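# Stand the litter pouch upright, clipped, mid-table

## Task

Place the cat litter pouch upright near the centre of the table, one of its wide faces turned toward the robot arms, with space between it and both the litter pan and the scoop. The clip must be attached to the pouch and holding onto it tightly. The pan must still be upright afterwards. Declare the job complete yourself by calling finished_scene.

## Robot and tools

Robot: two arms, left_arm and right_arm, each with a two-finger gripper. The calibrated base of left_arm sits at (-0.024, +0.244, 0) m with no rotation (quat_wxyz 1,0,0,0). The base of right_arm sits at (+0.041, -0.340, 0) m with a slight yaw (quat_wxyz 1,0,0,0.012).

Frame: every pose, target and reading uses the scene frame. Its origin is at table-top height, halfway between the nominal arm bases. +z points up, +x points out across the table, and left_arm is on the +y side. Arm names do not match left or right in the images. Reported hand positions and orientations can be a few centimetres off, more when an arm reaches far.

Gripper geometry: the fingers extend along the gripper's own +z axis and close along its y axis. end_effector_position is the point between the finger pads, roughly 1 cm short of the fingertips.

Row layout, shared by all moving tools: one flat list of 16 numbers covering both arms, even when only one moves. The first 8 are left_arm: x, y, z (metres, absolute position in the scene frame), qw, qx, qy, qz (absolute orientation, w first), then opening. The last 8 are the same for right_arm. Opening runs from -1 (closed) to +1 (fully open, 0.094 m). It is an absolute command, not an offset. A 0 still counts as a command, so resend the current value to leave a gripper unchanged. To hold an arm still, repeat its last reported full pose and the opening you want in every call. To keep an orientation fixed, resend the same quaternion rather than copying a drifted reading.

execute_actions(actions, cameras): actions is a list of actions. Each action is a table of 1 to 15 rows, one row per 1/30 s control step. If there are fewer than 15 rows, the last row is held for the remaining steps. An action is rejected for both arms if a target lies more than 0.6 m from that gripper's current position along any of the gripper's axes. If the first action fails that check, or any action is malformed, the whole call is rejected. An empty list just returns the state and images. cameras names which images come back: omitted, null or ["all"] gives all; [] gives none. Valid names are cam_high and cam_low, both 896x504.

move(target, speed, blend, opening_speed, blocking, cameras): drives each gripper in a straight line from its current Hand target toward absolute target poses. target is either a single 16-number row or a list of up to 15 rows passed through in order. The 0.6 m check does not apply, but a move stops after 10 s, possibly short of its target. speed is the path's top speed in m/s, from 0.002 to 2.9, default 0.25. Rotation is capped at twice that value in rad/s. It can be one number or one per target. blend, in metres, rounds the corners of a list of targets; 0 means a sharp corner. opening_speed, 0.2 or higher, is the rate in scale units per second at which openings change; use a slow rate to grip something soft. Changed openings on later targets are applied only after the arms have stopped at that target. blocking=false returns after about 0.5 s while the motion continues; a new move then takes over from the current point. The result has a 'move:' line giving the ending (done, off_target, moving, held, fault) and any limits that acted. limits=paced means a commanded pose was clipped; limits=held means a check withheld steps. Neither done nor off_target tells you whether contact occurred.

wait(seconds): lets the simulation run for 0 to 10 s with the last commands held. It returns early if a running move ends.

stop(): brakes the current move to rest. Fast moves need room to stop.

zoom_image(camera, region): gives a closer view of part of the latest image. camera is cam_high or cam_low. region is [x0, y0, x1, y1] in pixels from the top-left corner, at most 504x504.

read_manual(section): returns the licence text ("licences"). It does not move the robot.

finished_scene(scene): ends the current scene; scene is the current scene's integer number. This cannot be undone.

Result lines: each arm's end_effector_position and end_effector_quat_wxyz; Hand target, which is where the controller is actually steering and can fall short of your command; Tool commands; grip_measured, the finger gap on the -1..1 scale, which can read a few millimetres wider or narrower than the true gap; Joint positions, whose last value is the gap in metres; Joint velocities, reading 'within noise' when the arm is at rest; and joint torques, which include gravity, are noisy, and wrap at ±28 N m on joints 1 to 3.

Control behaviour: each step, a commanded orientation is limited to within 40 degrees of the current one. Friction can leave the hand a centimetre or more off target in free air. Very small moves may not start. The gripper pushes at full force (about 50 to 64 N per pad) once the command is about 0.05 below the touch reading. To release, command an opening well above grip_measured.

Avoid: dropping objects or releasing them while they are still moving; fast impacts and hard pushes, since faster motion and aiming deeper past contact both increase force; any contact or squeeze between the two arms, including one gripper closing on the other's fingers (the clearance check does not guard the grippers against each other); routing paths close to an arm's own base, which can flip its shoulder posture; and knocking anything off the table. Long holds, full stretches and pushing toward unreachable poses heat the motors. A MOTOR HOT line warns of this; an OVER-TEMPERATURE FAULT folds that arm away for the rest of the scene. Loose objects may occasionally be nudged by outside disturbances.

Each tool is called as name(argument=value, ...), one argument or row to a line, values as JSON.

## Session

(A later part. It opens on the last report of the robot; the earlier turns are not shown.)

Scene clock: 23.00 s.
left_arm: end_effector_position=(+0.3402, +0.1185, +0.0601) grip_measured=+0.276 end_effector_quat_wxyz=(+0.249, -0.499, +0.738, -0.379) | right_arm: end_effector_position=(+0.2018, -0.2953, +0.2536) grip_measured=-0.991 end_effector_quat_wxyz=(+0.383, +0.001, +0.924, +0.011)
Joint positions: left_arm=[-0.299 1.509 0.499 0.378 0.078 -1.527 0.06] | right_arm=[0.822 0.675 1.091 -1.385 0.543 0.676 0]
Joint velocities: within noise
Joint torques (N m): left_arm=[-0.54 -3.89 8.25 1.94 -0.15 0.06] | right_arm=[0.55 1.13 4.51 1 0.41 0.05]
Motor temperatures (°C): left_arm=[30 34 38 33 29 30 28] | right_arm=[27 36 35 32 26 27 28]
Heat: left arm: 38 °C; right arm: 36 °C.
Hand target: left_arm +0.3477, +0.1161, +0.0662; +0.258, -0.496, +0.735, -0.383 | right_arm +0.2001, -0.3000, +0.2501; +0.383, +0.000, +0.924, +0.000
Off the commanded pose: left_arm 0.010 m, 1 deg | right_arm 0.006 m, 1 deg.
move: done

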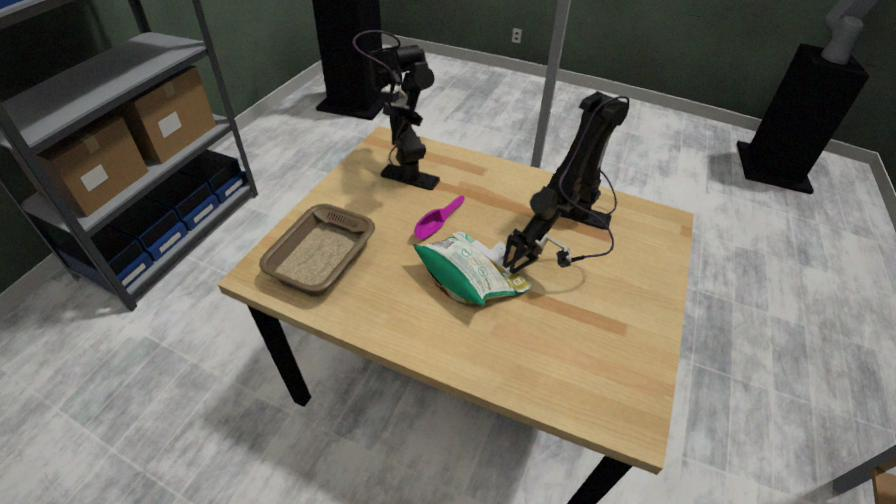

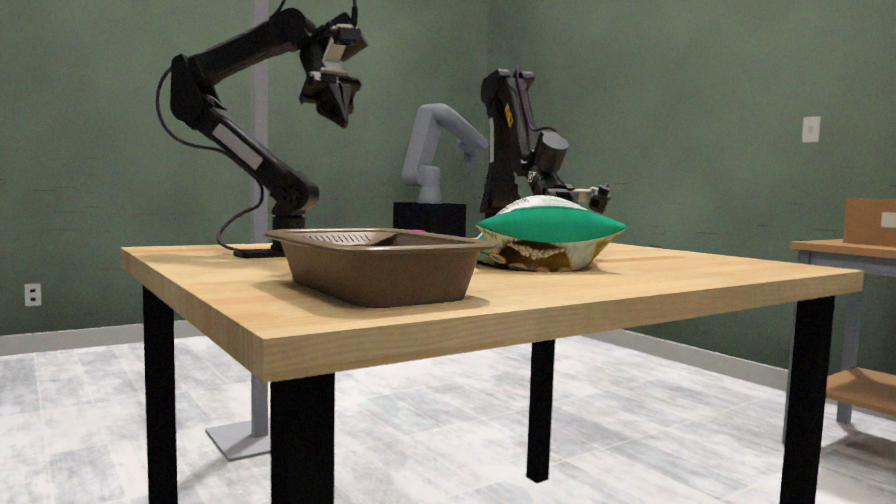

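move(
  target=[
    [0.28, 0.145, 0.115, 0.2582, -0.496, 0.7354, -0.3828, 0.277, 0.2, -0.3, 0.25, 0.3827, 0, 0.9239, 0, -1],
    [0.30, 0.27, 0.07, 0.3827, 0, 0.9239, 0, -1, 0.2, -0.3, 0.25, 0.3827, 0, 0.9239, 0, -1],
    [0.30, 0.27, 0.03, 0.3827, 0, 0.9239, 0, -1, 0.2, -0.3, 0.25, 0.3827, 0, 0.9239, 0, -1],
  ],
  speed=[0.2, 0.2, 0.05],
)

zoom_image(
  camera="cam_high",
  region=[520, 220, 620, 320],
)

zoom_image(
  camera="cam_low",
  region=[560, 170, 680, 280],
)

Scene clock: 30.17 s.
left_arm: end_effector_position=(+0.3023, +0.2676, +0.0341) grip_measured=-0.994 end_effector_quat_wxyz=(+0.385, +0.002, +0.923, -0.004) | right_arm: end_effector_position=(+0.2017, -0.2954, +0.2535) grip_measured=-0.991 end_effector_quat_wxyz=(+0.383, +0.001, +0.924, +0.011)
Joint positions: left_arm=[0.119 1.352 0.387 0.181 0.093 0.084 0] | right_arm=[0.822 0.675 1.091 -1.385 0.543 0.676 0]
Joint velocities: within noise
Joint torques (N m): left_arm=[0.31 -2.91 5.35 1.82 -0.06 0.04] | right_arm=[0.58 1.29 4.26 1.04 0.41 0.08]
Motor temperatures (°C): left_arm=[30 34 38 34 29 30 28] | right_arm=[27 36 35 32 26 27 28]
Heat: left arm: 38 °C; right arm: 36 °C.
Hand target: left_arm +0.3000, +0.2700, +0.0301; +0.383, +0.000, +0.924, +0.000 | right_arm +0.2001, -0.2999, +0.2501; +0.383, +0.000, +0.924, +0.000
Off the commanded pose: left_arm 0.005 m, 1 deg | right_arm 0.006 m, 1 deg.
move: done

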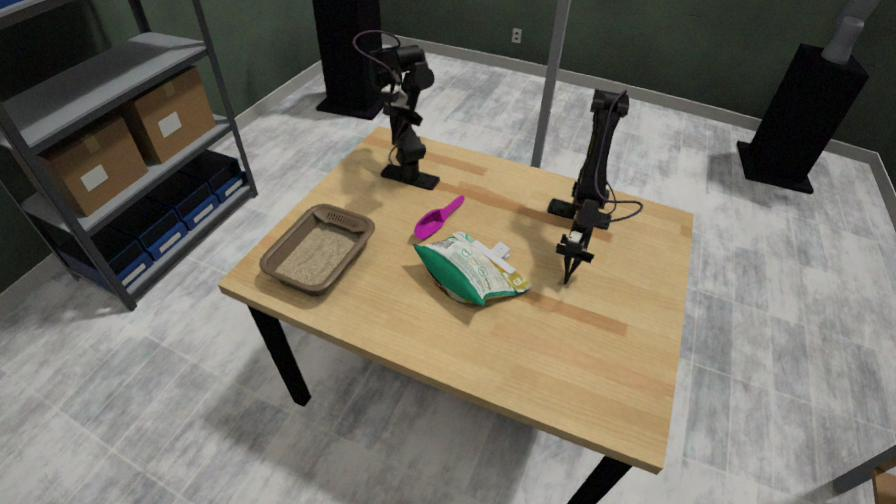

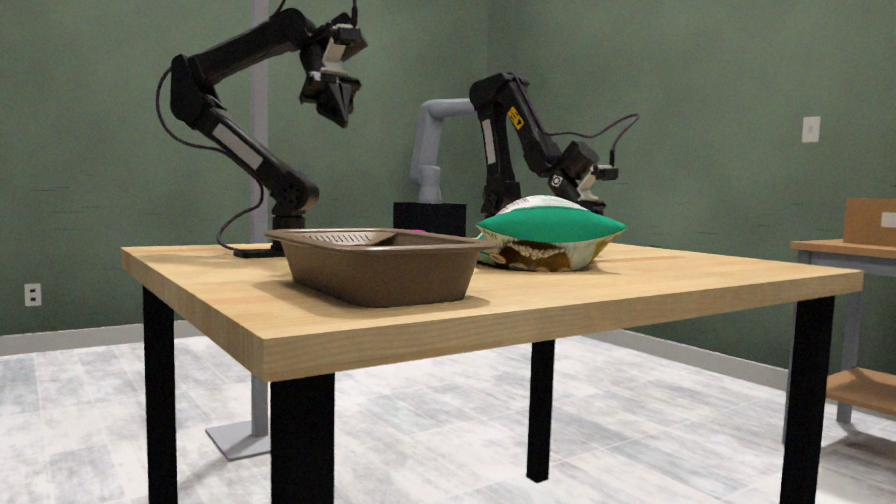

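Scaled by 5.040.

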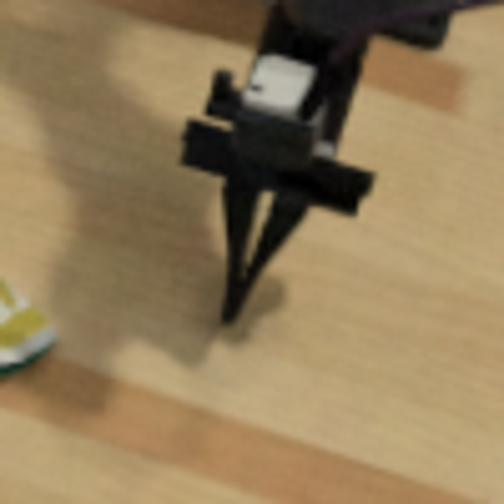

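Scaled by 4.200.

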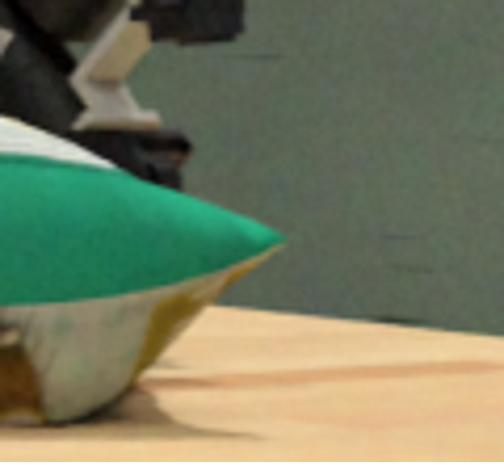

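move(
  target=[
    [0.30, 0.27, 0.02, 0.3827, 0, 0.9239, 0, -1, 0.2, -0.3, 0.25, 0.3827, 0, 0.9239, 0, -1],
  ],
  speed=0.04,
  cameras=[],
)

move(
  target=[
    [0.30, 0.27, 0.01, 0.3827, 0, 0.9239, 0, -1, 0.2, -0.3, 0.25, 0.3827, 0, 0.9239, 0, -1],
  ],
  speed=0.04,
  cameras=["cam_high"],
)

zoom_image(
  camera="cam_high",
  region=[540, 250, 600, 310],
)

Scene clock: 31.40 s.
left_arm: end_effector_position=(+0.3027, +0.2676, +0.0244) grip_measured=-0.994 end_effector_quat_wxyz=(+0.386, +0.002, +0.923, -0.004) | right_arm: end_effector_position=(+0.2017, -0.2954, +0.2535) grip_measured=-0.991 end_effector_quat_wxyz=(+0.383, +0.001, +0.924, +0.011)
Joint positions: left_arm=[0.119 1.397 0.365 0.249 0.093 0.084 0] | right_arm=[0.822 0.675 1.091 -1.385 0.543 0.676 0]
Joint velocities: within noise
Joint torques (N m): left_arm=[0.53 -3.02 4.97 1.78 -0.02 0] | right_arm=[0.73 1.16 4.27 1.02 0.42 0.01]
Motor temperatures (°C): left_arm=[30 34 38 34 29 30 28] | right_arm=[27 36 35 32 26 27 28]
Heat: left arm: 38 °C; right arm: 36 °C.
Hand target: left_arm +0.2999, +0.2700, +0.0201; +0.383, +0.000, +0.924, +0.000 | right_arm +0.2001, -0.2999, +0.2501; +0.383, +0.000, +0.924, +0.000
Off the commanded pose: left_arm 0.006 m, 1 deg | right_arm 0.006 m, 1 deg.
move: done
No camera images: "cameras" was empty.

Scene clock: 32.47 s.
left_arm: end_effector_position=(+0.3030, +0.2676, +0.0144) grip_measured=-0.994 end_effector_quat_wxyz=(+0.386, +0.002, +0.922, -0.004) | right_arm: end_effector_position=(+0.2017, -0.2954, +0.2535) grip_measured=-0.991 end_effector_quat_wxyz=(+0.383, +0.001, +0.924, +0.011)
Joint positions: left_arm=[0.119 1.448 0.345 0.32 0.093 0.084 0] | right_arm=[0.822 0.675 1.091 -1.385 0.543 0.676 0]
Joint velocities: within noise
Joint torques (N m): left_arm=[0.47 -3.14 4.59 1.87 -0.02 0.04] | right_arm=[0.75 1.14 4.41 1.02 0.46 0.03]
Motor temperatures (°C): left_arm=[30 34 38 34 29 30 28] | right_arm=[27 36 35 32 26 27 28]
Heat: left arm: 38 °C; right arm: 36 °C.
Hand target: left_arm +0.3000, +0.2700, +0.0102; +0.383, +0.000, +0.924, +0.000 | right_arm +0.2001, -0.2999, +0.2501; +0.383, +0.000, +0.924, +0.000
Off the commanded pose: left_arm 0.006 m, 1 deg | right_arm 0.006 m, 1 deg.
move: done
Images, in order (width x height): cam_high 896x504.

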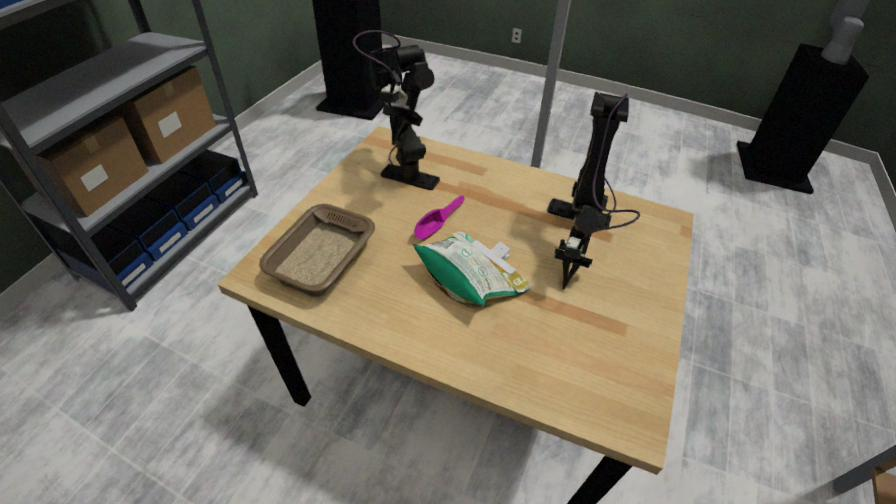

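Scaled by 8.400.

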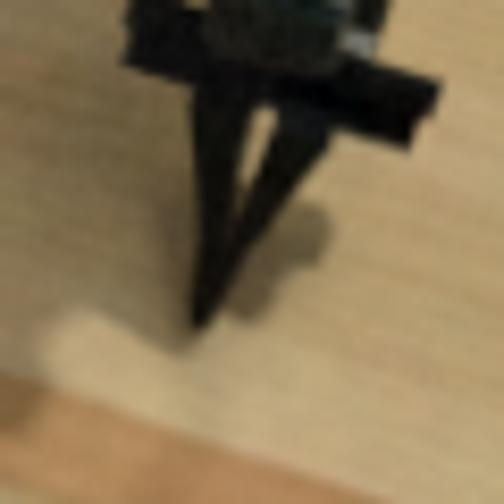

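move(
  target=[
    [0.30, 0.27, 0.0, 0.3827, 0, 0.9239, 0, -1, 0.2, -0.3, 0.25, 0.3827, 0, 0.9239, 0, -1],
  ],
  speed=0.04,
  cameras=["cam_high"],
)

zoom_image(
  camera="cam_high",
  region=[540, 250, 600, 310],
)

move(
  target=[
    [0.30, 0.27, -0.008, 0.3827, 0, 0.9239, 0, -1, 0.2, -0.3, 0.25, 0.3827, 0, 0.9239, 0, -1],
  ],
  speed=0.04,
  cameras=["cam_high"],
)

zoom_image(
  camera="cam_high",
  region=[540, 250, 600, 310],
)

Scene clock: 33.57 s.
left_arm: end_effector_position=(+0.3085, +0.2683, +0.0109) grip_measured=-0.994 end_effector_quat_wxyz=(+0.399, +0.002, +0.917, -0.002) | right_arm: end_effector_position=(+0.2017, -0.2955, +0.2535) grip_measured=-0.991 end_effector_quat_wxyz=(+0.383, +0.001, +0.924, +0.011)
Joint positions: left_arm=[0.119 1.497 0.332 0.412 0.093 0.084 0] | right_arm=[0.822 0.675 1.091 -1.386 0.543 0.676 0]
Joint velocities: within noise
Joint torques (N m): left_arm=[0.5 -2.85 4.08 1.68 0 0.03] | right_arm=[0.57 1.17 4.59 1.06 0.42 -0.02]
Motor temperatures (°C): left_arm=[30 34 38 34 29 30 28] | right_arm=[27 36 35 32 26 27 28]
Heat: left arm: 38 °C; right arm: 36 °C.
Hand target: left_arm +0.2998, +0.2699, +0.0003; +0.383, +0.000, +0.924, +0.000 | right_arm +0.2001, -0.3000, +0.2501; +0.383, +0.000, +0.924, +0.000
Off the commanded pose: left_arm 0.014 m, 2 deg | right_arm 0.006 m, 1 deg.
move: off_target (left_arm)
Images, in order (width x height): cam_high 896x504.

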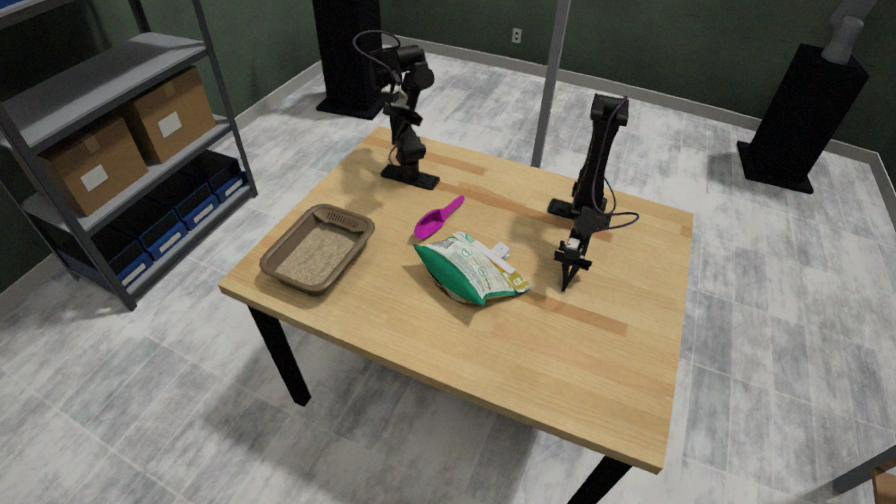

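Scaled by 8.400.

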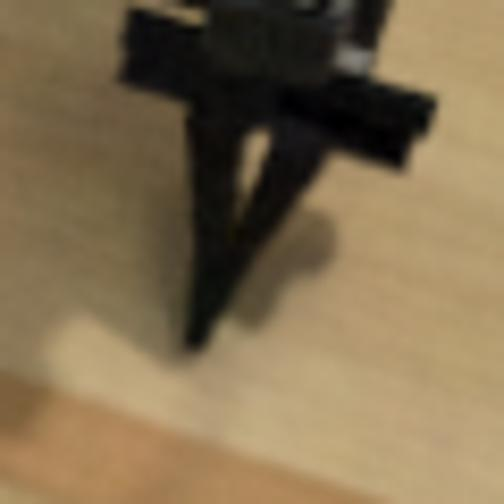

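Scene clock: 34.47 s.
left_arm: end_effector_position=(+0.3142, +0.2690, +0.0103) grip_measured=-0.994 end_effector_quat_wxyz=(+0.414, +0.003, +0.910, +0.000) | right_arm: end_effector_position=(+0.2017, -0.2955, +0.2535) grip_measured=-0.991 end_effector_quat_wxyz=(+0.383, +0.001, +0.924, +0.011)
Joint positions: left_arm=[0.119 1.536 0.322 0.493 0.093 0.084 0] | right_arm=[0.822 0.675 1.091 -1.386 0.543 0.676 0]
Joint velocities: within noise
Joint torques (N m): left_arm=[0.38 -2.65 3.67 1.51 -0.07 0.04] | right_arm=[0.49 1.21 4.31 1.03 0.45 0.05]
Motor temperatures (°C): left_arm=[30 34 38 34 29 30 28] | right_arm=[27 36 35 32 26 27 28]
Heat: left arm: 38 °C; right arm: 36 °C.
Hand target: left_arm +0.2995, +0.2698, -0.0072; +0.383, +0.000, +0.924, +0.000 | right_arm +0.2001, -0.3000, +0.2501; +0.383, +0.000, +0.924, +0.000
Off the commanded pose: left_arm 0.023 m, 4 deg | right_arm 0.006 m, 1 deg.
move: off_target (left_arm)
Images, in order (width x height): cam_high 896x504.

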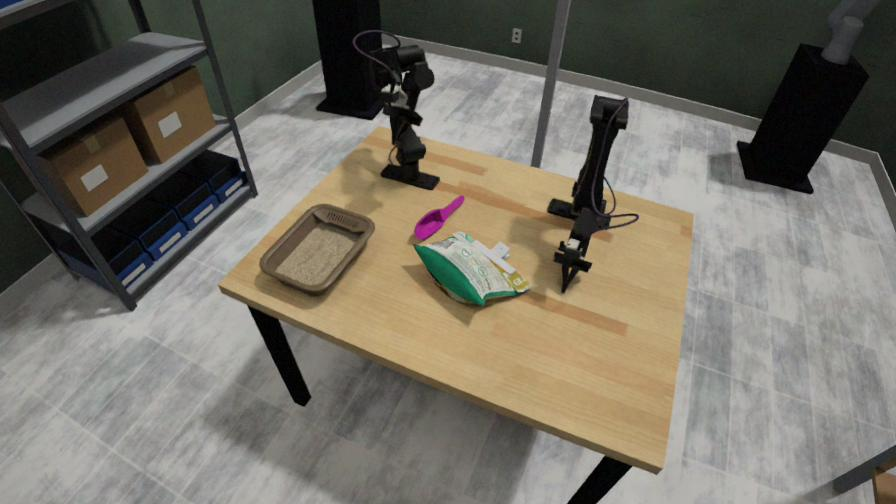

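Scaled by 8.400.

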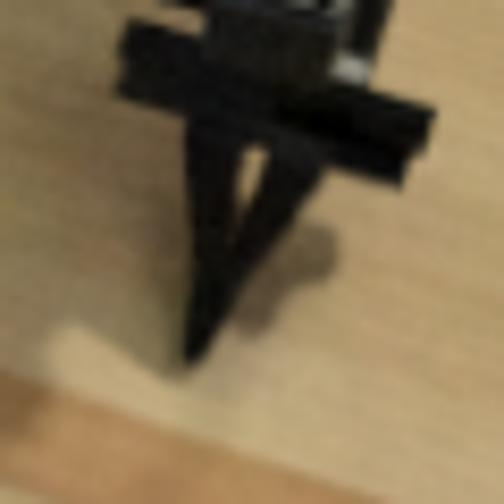

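move(
  target=[
    [0.28, 0.20, 0.10, 0.2364, -0.5067, 0.7513, -0.3504, -0.234, 0.2, -0.3, 0.25, 0.3827, 0, 0.9239, 0, -1],
    [0.28, 0.13, 0.05, 0.2364, -0.5067, 0.7513, -0.3504, -0.234, 0.2, -0.3, 0.25, 0.3827, 0, 0.9239, 0, -1],
  ],
  speed=[0.2, 0.15],
)

zoom_image(
  camera="cam_high",
  region=[470, 220, 550, 300],
)

Scene clock: 43.23 s.
left_arm: end_effector_position=(+0.2828, +0.1287, +0.0557) grip_measured=-0.236 end_effector_quat_wxyz=(+0.236, -0.506, +0.749, -0.358) | right_arm: end_effector_position=(+0.2016, -0.2955, +0.2534) grip_measured=-0.991 end_effector_quat_wxyz=(+0.383, +0.001, +0.924, +0.011)
Joint positions: left_arm=[-0.34 1.253 0.345 0.222 0.042 -1.547 0.036] | right_arm=[0.822 0.675 1.091 -1.386 0.543 0.677 0]
Joint velocities: within noise
Joint torques (N m): left_arm=[-0.5 -2.21 5.6 1.83 -0.18 0] | right_arm=[0.91 1.31 4.59 0.99 0.4 0.06]
Motor temperatures (°C): left_arm=[30 34 38 34 29 30 28] | right_arm=[27 36 35 32 26 27 28]
Heat: left arm: 38 °C; right arm: 36 °C.
Hand target: left_arm +0.2800, +0.1301, +0.0501; +0.236, -0.507, +0.751, -0.350 | right_arm +0.2001, -0.3000, +0.2501; +0.383, +0.000, +0.924, +0.000
Off the commanded pose: left_arm 0.006 m, 1 deg | right_arm 0.006 m, 1 deg.
move: done

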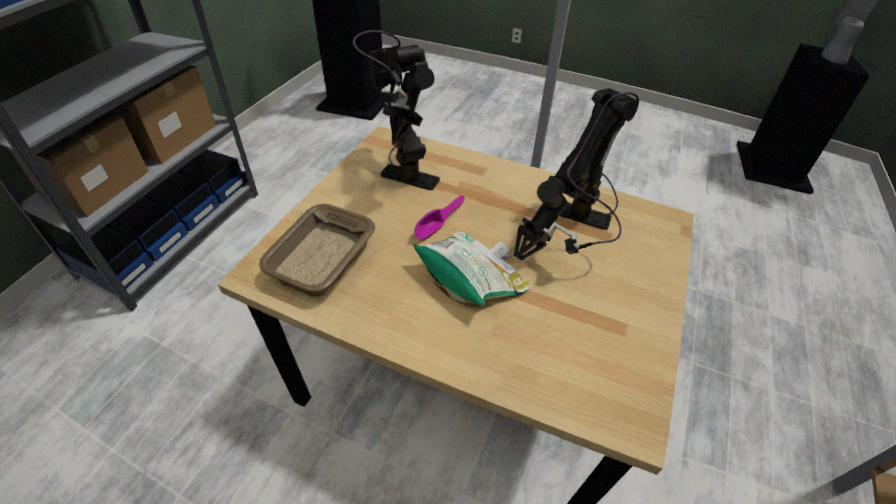

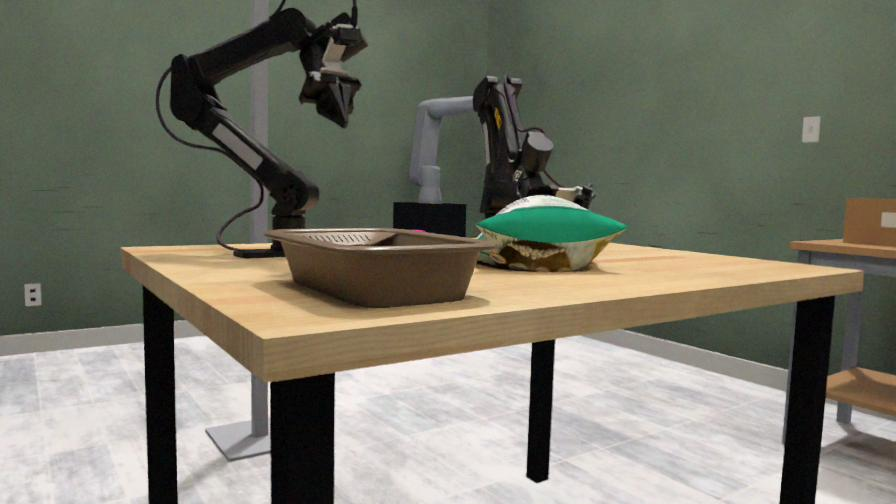

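Scaled by 6.300.

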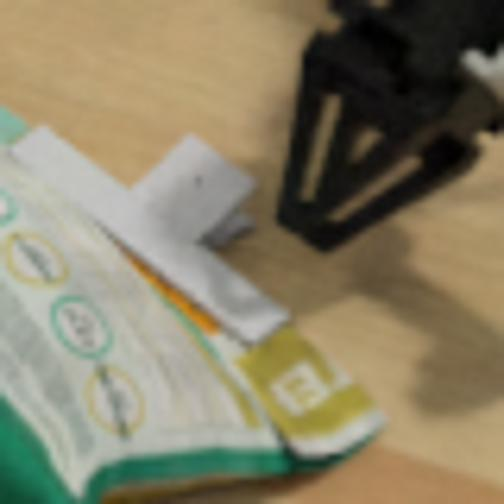

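move(
  target=[
    [0.281, 0.125, 0.022, 0.2364, -0.5067, 0.7513, -0.3504, -0.234, 0.2, -0.3, 0.25, 0.3827, 0, 0.9239, 0, -1],
  ],
  speed=0.08,
  cameras=["cam_high"],
)

zoom_image(
  camera="cam_high",
  region=[470, 220, 550, 300],
)

Scene clock: 44.60 s.
left_arm: end_effector_position=(+0.2848, +0.1233, +0.0280) grip_measured=-0.236 end_effector_quat_wxyz=(+0.236, -0.505, +0.749, -0.358) | right_arm: end_effector_position=(+0.2016, -0.2955, +0.2534) grip_measured=-0.991 end_effector_quat_wxyz=(+0.383, +0.001, +0.924, +0.011)
Joint positions: left_arm=[-0.363 1.411 0.292 0.436 0.024 -1.562 0.036] | right_arm=[0.822 0.675 1.091 -1.386 0.543 0.677 0]
Joint velocities: within noise
Joint torques (N m): left_arm=[-0.58 -2.76 4.67 1.89 -0.11 0.02] | right_arm=[0.69 1.39 4.59 0.99 0.44 0.07]
Motor temperatures (°C): left_arm=[30 33 38 34 29 30 28] | right_arm=[27 36 35 32 26 27 28]
Heat: left arm: 38 °C; right arm: 36 °C.
Hand target: left_arm +0.2810, +0.1251, +0.0221; +0.236, -0.507, +0.751, -0.350 | right_arm +0.2001, -0.3000, +0.2501; +0.383, +0.000, +0.924, +0.000
Off the commanded pose: left_arm 0.007 m, 1 deg | right_arm 0.006 m, 1 deg.
move: done
Images, in order (width x height): cam_high 896x504.

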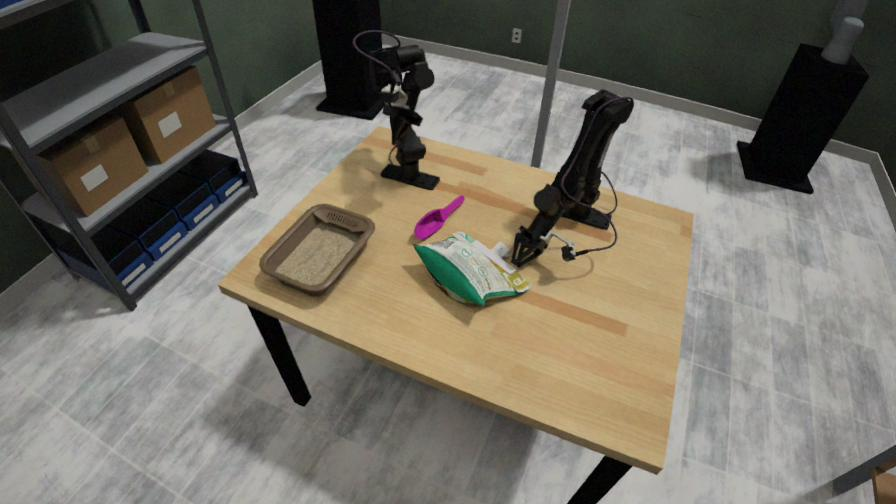

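Scaled by 6.300.

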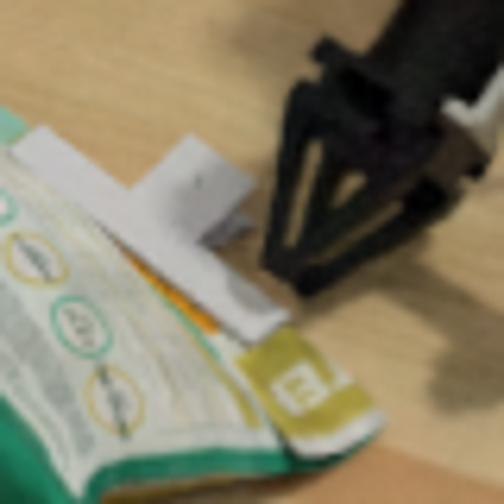

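move(
  target=[
    [0.303, 0.1095, 0.021, 0.2364, -0.5067, 0.7513, -0.3504, -0.234, 0.2, -0.3, 0.25, 0.3827, 0, 0.9239, 0, -1],
  ],
  speed=0.06,
)

zoom_image(
  camera="cam_high",
  region=[470, 220, 550, 300],
)

Scene clock: 45.63 s.
left_arm: end_effector_position=(+0.2998, +0.1103, +0.0217) grip_measured=-0.236 end_effector_quat_wxyz=(+0.233, -0.506, +0.750, -0.356) | right_arm: end_effector_position=(+0.2016, -0.2955, +0.2534) grip_measured=-0.991 end_effector_quat_wxyz=(+0.383, +0.001, +0.924, +0.011)
Joint positions: left_arm=[-0.393 1.525 0.356 0.478 0.003 -1.581 0.036] | right_arm=[0.822 0.675 1.091 -1.386 0.543 0.677 0]
Joint velocities: within noise
Joint torques (N m): left_arm=[-0.51 -3.28 6.84 1.73 -0.24 0] | right_arm=[0.83 1.06 4.56 1.02 0.5 0.08]
Motor temperatures (°C): left_arm=[30 33 38 34 29 30 28] | right_arm=[27 36 35 32 26 27 28]
Heat: left arm: 38 °C; right arm: 36 °C.
Hand target: left_arm +0.3029, +0.1095, +0.0210; +0.236, -0.507, +0.751, -0.350 | right_arm +0.2001, -0.3000, +0.2501; +0.383, +0.000, +0.924, +0.000
Off the commanded pose: left_arm 0.003 m, 1 deg | right_arm 0.006 m, 1 deg.
move: done

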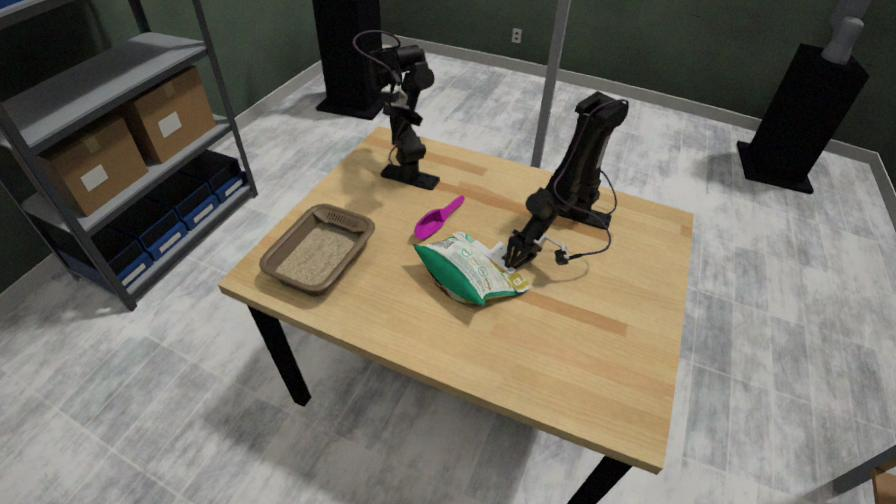

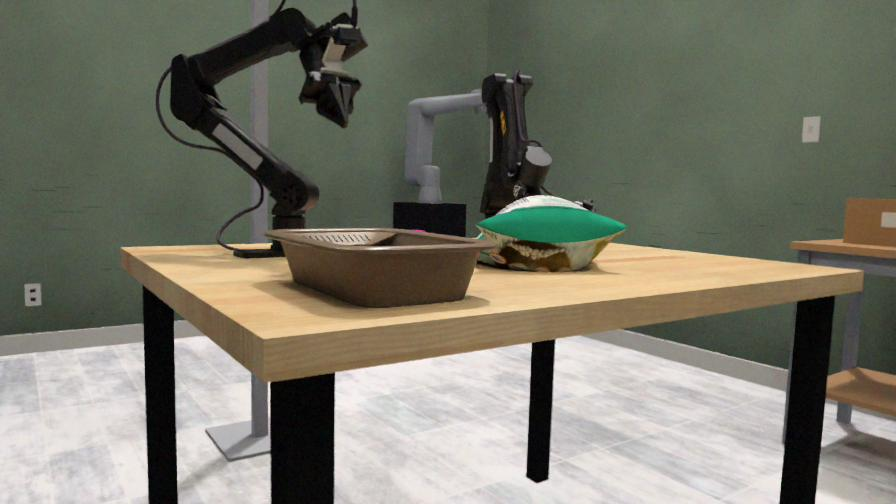

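Scaled by 6.300.

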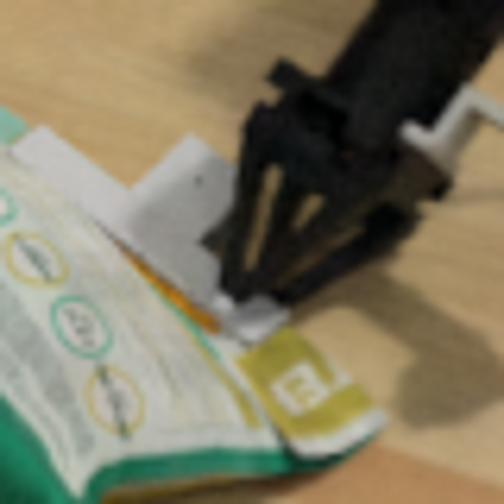

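move(
  target=[
    [0.309, 0.107, 0.023, 0.2364, -0.5067, 0.7513, -0.3504, -0.234, 0.2, -0.3, 0.25, 0.3827, 0, 0.9239, 0, -1],
    [0.309, 0.107, 0.023, 0.2364, -0.5067, 0.7513, -0.3504, -0.9, 0.2, -0.3, 0.25, 0.3827, 0, 0.9239, 0, -1],
  ],
  speed=0.06,
  opening_speed=0.3,
)

zoom_image(
  camera="cam_high",
  region=[470, 220, 550, 300],
)

zoom_image(
  camera="cam_low",
  region=[465, 150, 645, 280],
)

Scene clock: 49.00 s.
left_arm: end_effector_position=(+0.3004, +0.1105, +0.0168) grip_measured=-0.669 end_effector_quat_wxyz=(+0.227, -0.510, +0.755, -0.345) | right_arm: end_effector_position=(+0.2016, -0.2955, +0.2534) grip_measured=-0.991 end_effector_quat_wxyz=(+0.383, +0.001, +0.924, +0.011)
Joint positions: left_arm=[-0.393 1.543 0.375 0.448 0.001 -1.582 0.016] | right_arm=[0.822 0.675 1.091 -1.386 0.543 0.677 0]
Joint velocities: within noise
Joint torques (N m): left_arm=[-0.46 -3.89 7.53 1.8 -0.16 0.03] | right_arm=[0.84 1.24 4.53 1.06 0.43 0.08]
Motor temperatures (°C): left_arm=[30 33 38 35 29 30 28] | right_arm=[27 36 35 32 26 27 28]
Heat: left arm: 38 °C; right arm: 36 °C.
Hand target: left_arm +0.3087, +0.1070, +0.0233; +0.236, -0.507, +0.751, -0.351 | right_arm +0.2001, -0.2999, +0.2501; +0.383, +0.000, +0.924, +0.000
Off the commanded pose: left_arm 0.011 m, 1 deg | right_arm 0.006 m, 1 deg.
move: off_target (left_arm)

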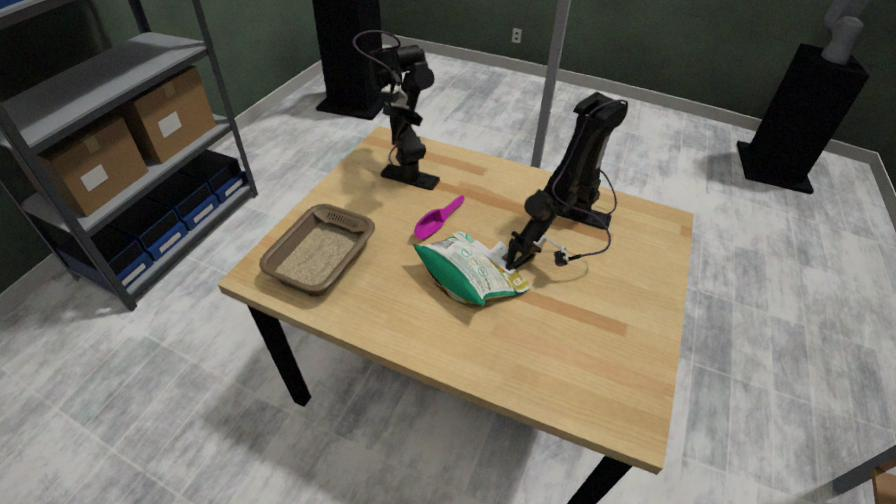

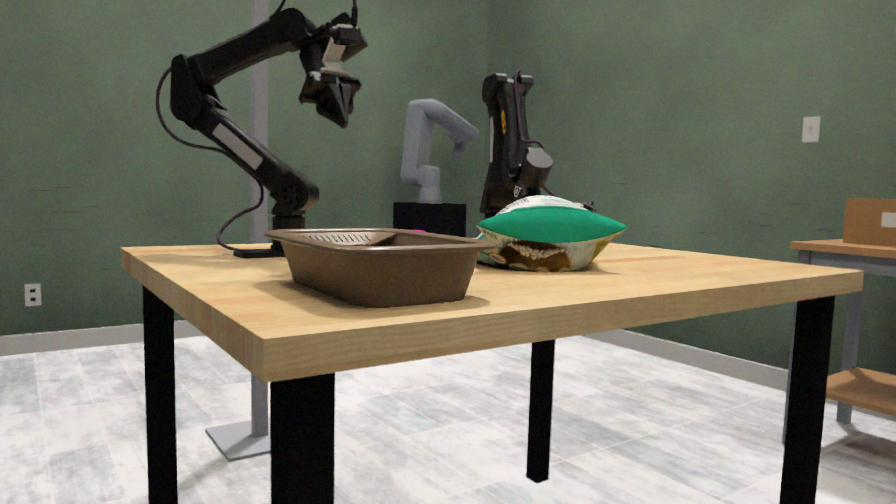

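Scaled by 6.300.

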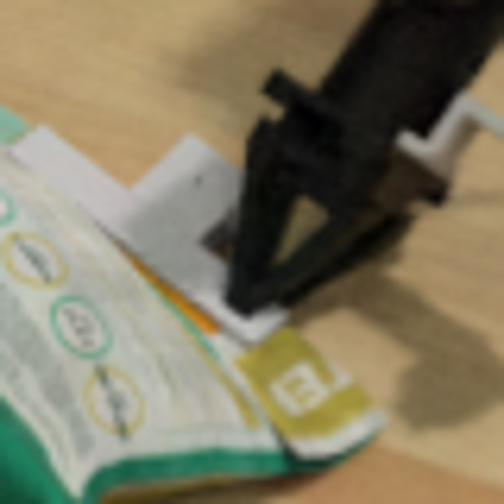

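Scaled by 2.800.

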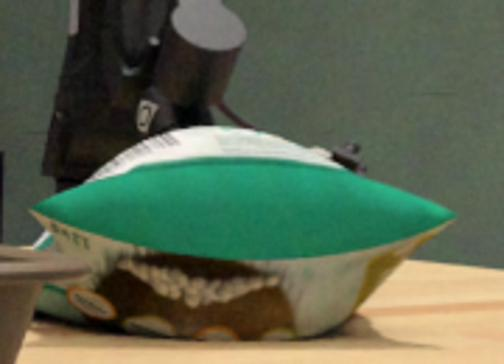

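move(
  target=[
    [0.320, 0.1025, 0.075, 0.2364, -0.5067, 0.7513, -0.3504, -0.9, 0.2, -0.3, 0.25, 0.3827, 0, 0.9239, 0, -1],
  ],
  speed=0.08,
)

zoom_image(
  camera="cam_high",
  region=[400, 200, 560, 320],
)

zoom_image(
  camera="cam_low",
  region=[465, 130, 645, 280],
)

Scene clock: 50.37 s.
left_arm: end_effector_position=(+0.3038, +0.1087, +0.0458) grip_measured=-0.705 end_effector_quat_wxyz=(+0.211, -0.516, +0.767, -0.319) | right_arm: end_effector_position=(+0.2016, -0.2955, +0.2534) grip_measured=-0.991 end_effector_quat_wxyz=(+0.383, +0.001, +0.924, +0.011)
Joint positions: left_arm=[-0.395 1.429 0.511 0.132 -0.001 -1.579 0.014] | right_arm=[0.822 0.675 1.091 -1.386 0.543 0.677 0]
Joint velocities: within noise
Joint torques (N m): left_arm=[-0.31 -7.17 9.32 1.83 -0.12 0.01] | right_arm=[0.8 0.98 4.4 1.07 0.43 0.06]
Motor temperatures (°C): left_arm=[30 34 38 35 29 30 28] | right_arm=[27 36 35 32 26 27 28]
Heat: left arm: 38 °C; right arm: 36 °C.
Hand target: left_arm +0.3189, +0.1029, +0.0750; +0.236, -0.507, +0.751, -0.350 | right_arm +0.2001, -0.2999, +0.2501; +0.383, +0.000, +0.924, +0.000
Off the commanded pose: left_arm 0.034 m, 5 deg | right_arm 0.006 m, 1 deg.
move: off_target (left_arm)

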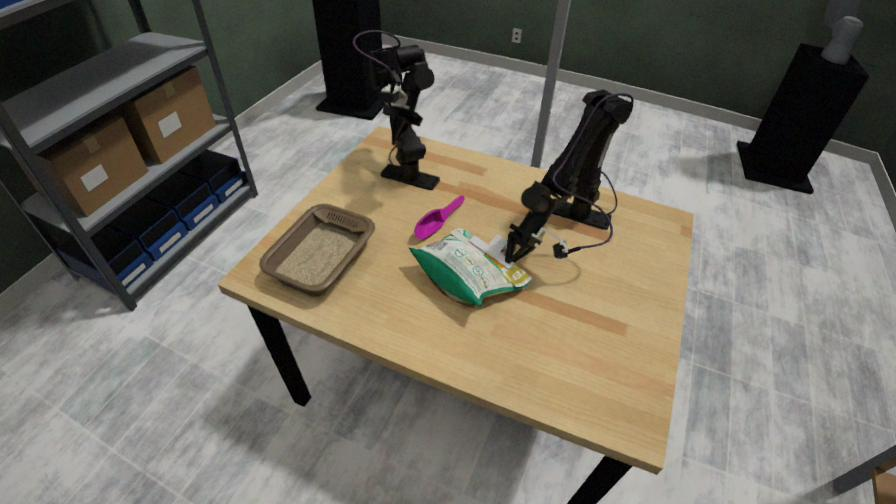

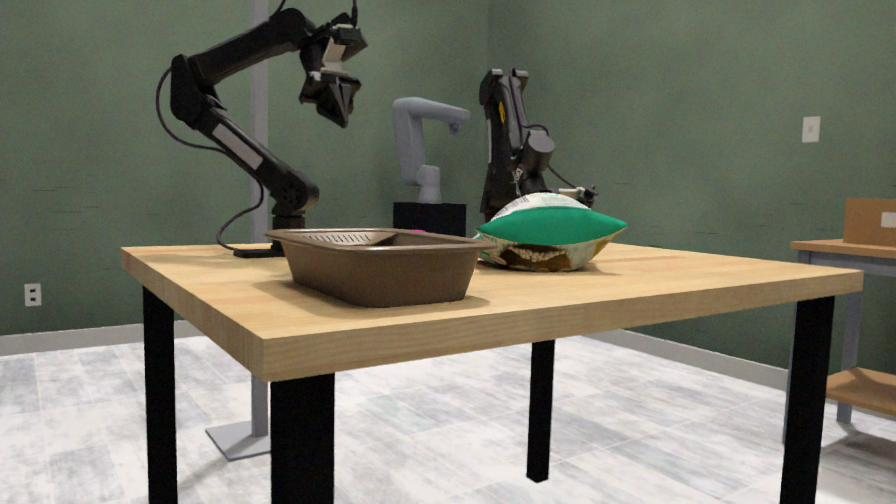

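Scaled by 3.150.

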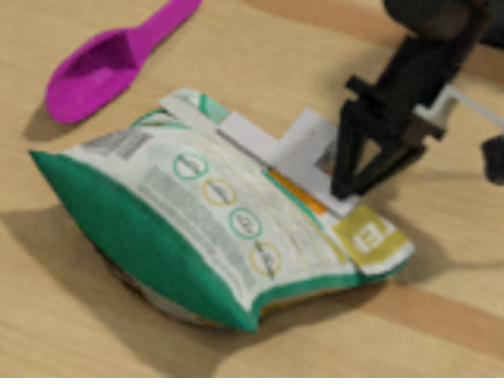

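Scaled by 2.800.

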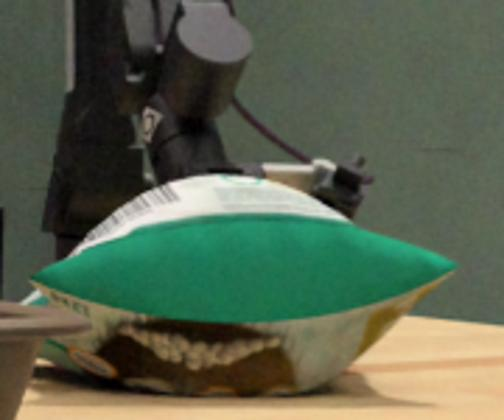

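move(
  target=[
    [0.345, 0.092, 0.130, 0.1447, -0.5401, 0.8007, -0.2145, -0.9, 0.2, -0.3, 0.25, 0.3827, 0, 0.9239, 0, -1],
  ],
  speed=0.1,
)

zoom_image(
  camera="cam_high",
  region=[400, 200, 560, 320],
)

zoom_image(
  camera="cam_low",
  region=[465, 130, 645, 280],
)

Scene clock: 53.07 s.
left_arm: end_effector_position=(+0.3328, +0.0953, +0.1124) grip_measured=-0.716 end_effector_quat_wxyz=(+0.127, -0.541, +0.807, -0.197) | right_arm: end_effector_position=(+0.2016, -0.2955, +0.2534) grip_measured=-0.991 end_effector_quat_wxyz=(+0.383, +0.001, +0.924, +0.011)
Joint positions: left_arm=[-0.395 1.593 1.157 -0.661 0.005 -1.578 0.013] | right_arm=[0.822 0.675 1.091 -1.386 0.543 0.677 0]
Joint velocities: within noise
Joint torques (N m): left_arm=[-0.05 -6.67 10.66 1.25 -0.18 -0.04] | right_arm=[0.75 1.24 4.63 1.01 0.42 0.03]
Motor temperatures (°C): left_arm=[30 34 39 35 29 30 28] | right_arm=[27 36 35 33 27 27 28]
Heat: left arm: 39 °C; right arm: 36 °C.
Hand target: left_arm +0.3443, +0.0922, +0.1302; +0.145, -0.540, +0.801, -0.215 | right_arm +0.2001, -0.2999, +0.2501; +0.383, +0.000, +0.924, +0.000
Off the commanded pose: left_arm 0.022 m, 3 deg | right_arm 0.006 m, 1 deg.
move: off_target (left_arm)

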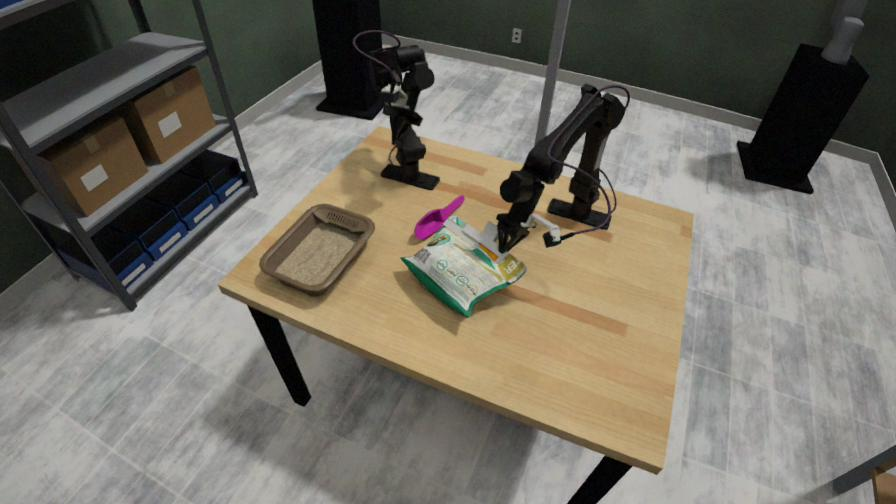

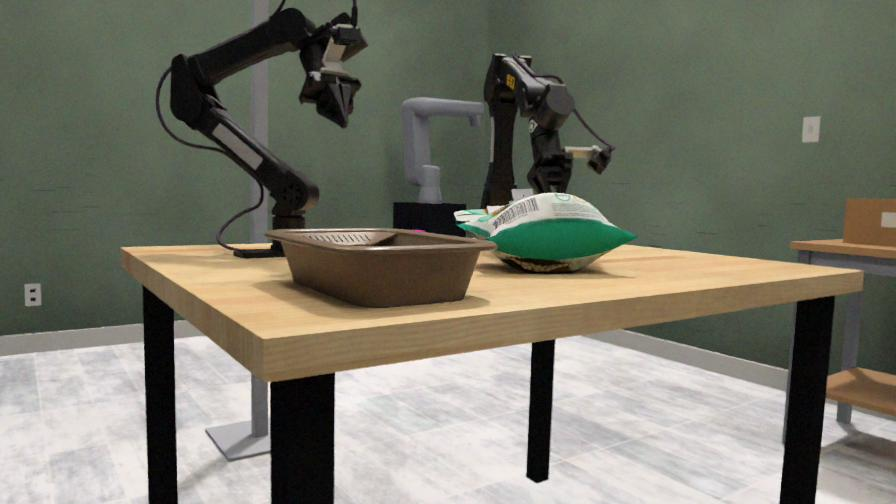

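Scaled by 3.150.

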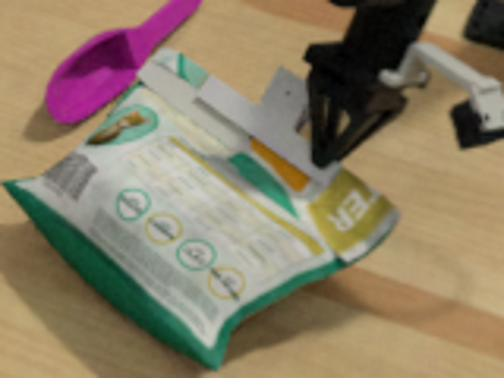

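Scaled by 2.800.

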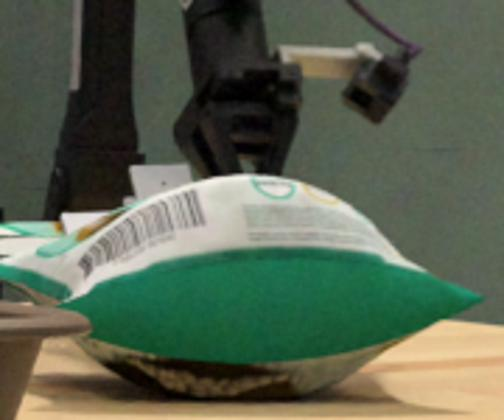

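move(
  target=[
    [0.355, 0.088, 0.20, 0.0487, -0.5570, 0.8258, -0.0723, -0.9, 0.2, -0.3, 0.25, 0.3827, 0, 0.9239, 0, -1],
  ],
  speed=0.1,
)

zoom_image(
  camera="cam_high",
  region=[400, 200, 560, 320],
)

zoom_image(
  camera="cam_low",
  region=[465, 130, 645, 280],
)

Scene clock: 55.83 s.
left_arm: end_effector_position=(+0.3604, +0.0834, +0.1874) grip_measured=-0.718 end_effector_quat_wxyz=(+0.047, -0.559, +0.824, -0.078) | right_arm: end_effector_position=(+0.2016, -0.2955, +0.2534) grip_measured=-0.991 end_effector_quat_wxyz=(+0.383, +0.001, +0.924, +0.011)
Joint positions: left_arm=[-0.395 2.002 2.057 -1.443 0.007 -1.587 0.013] | right_arm=[0.822 0.675 1.091 -1.386 0.543 0.677 0]
Joint velocities: within noise
Joint torques (N m): left_arm=[0.21 -9.92 10.02 0.18 -0.07 0.09] | right_arm=[0.9 1.14 4.49 1.02 0.42 0.04]
Motor temperatures (°C): left_arm=[30 35 40 35 29 30 29] | right_arm=[27 36 35 33 27 27 28]
Heat: left arm: 40 °C; right arm: 36 °C.
Hand target: left_arm +0.3549, +0.0880, +0.1997; +0.049, -0.557, +0.826, -0.073 | right_arm +0.2001, -0.2999, +0.2501; +0.383, +0.000, +0.924, +0.000
Off the commanded pose: left_arm 0.014 m, 1 deg | right_arm 0.006 m, 1 deg.
move: off_target (left_arm)

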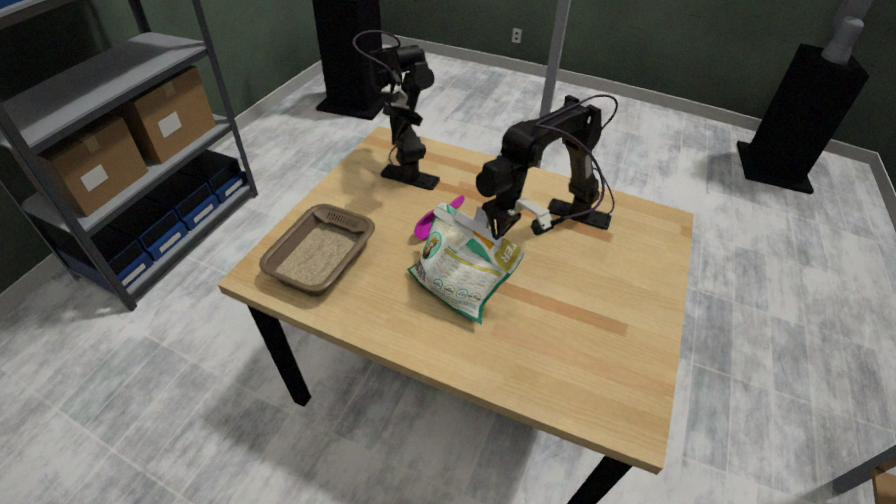

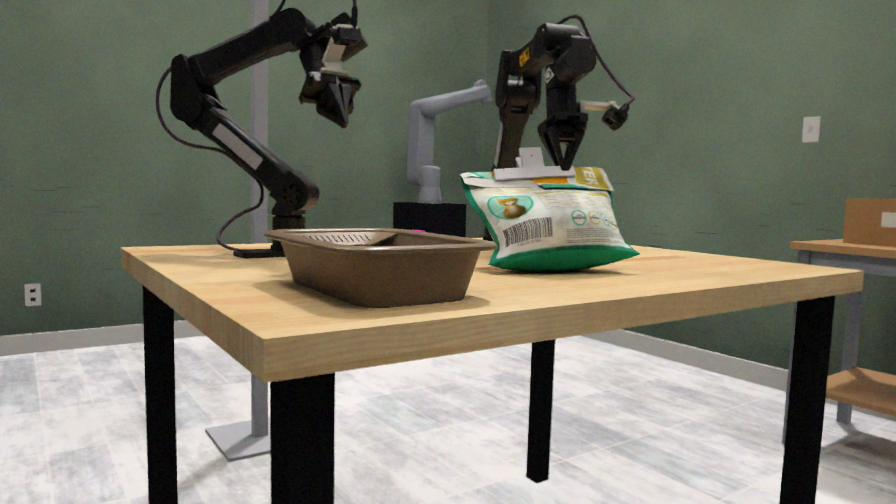

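Scaled by 3.150.

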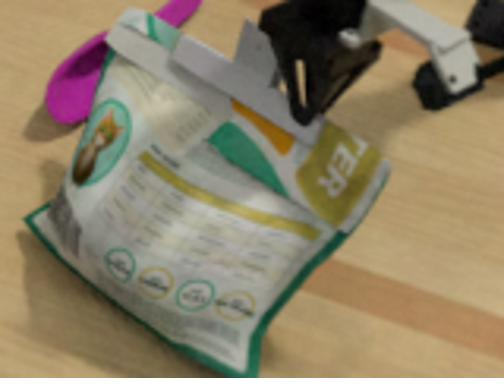

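Scaled by 2.800.

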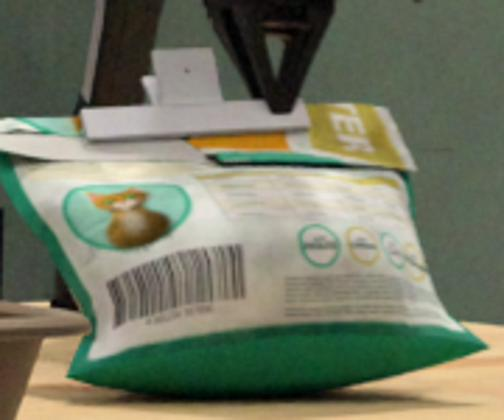

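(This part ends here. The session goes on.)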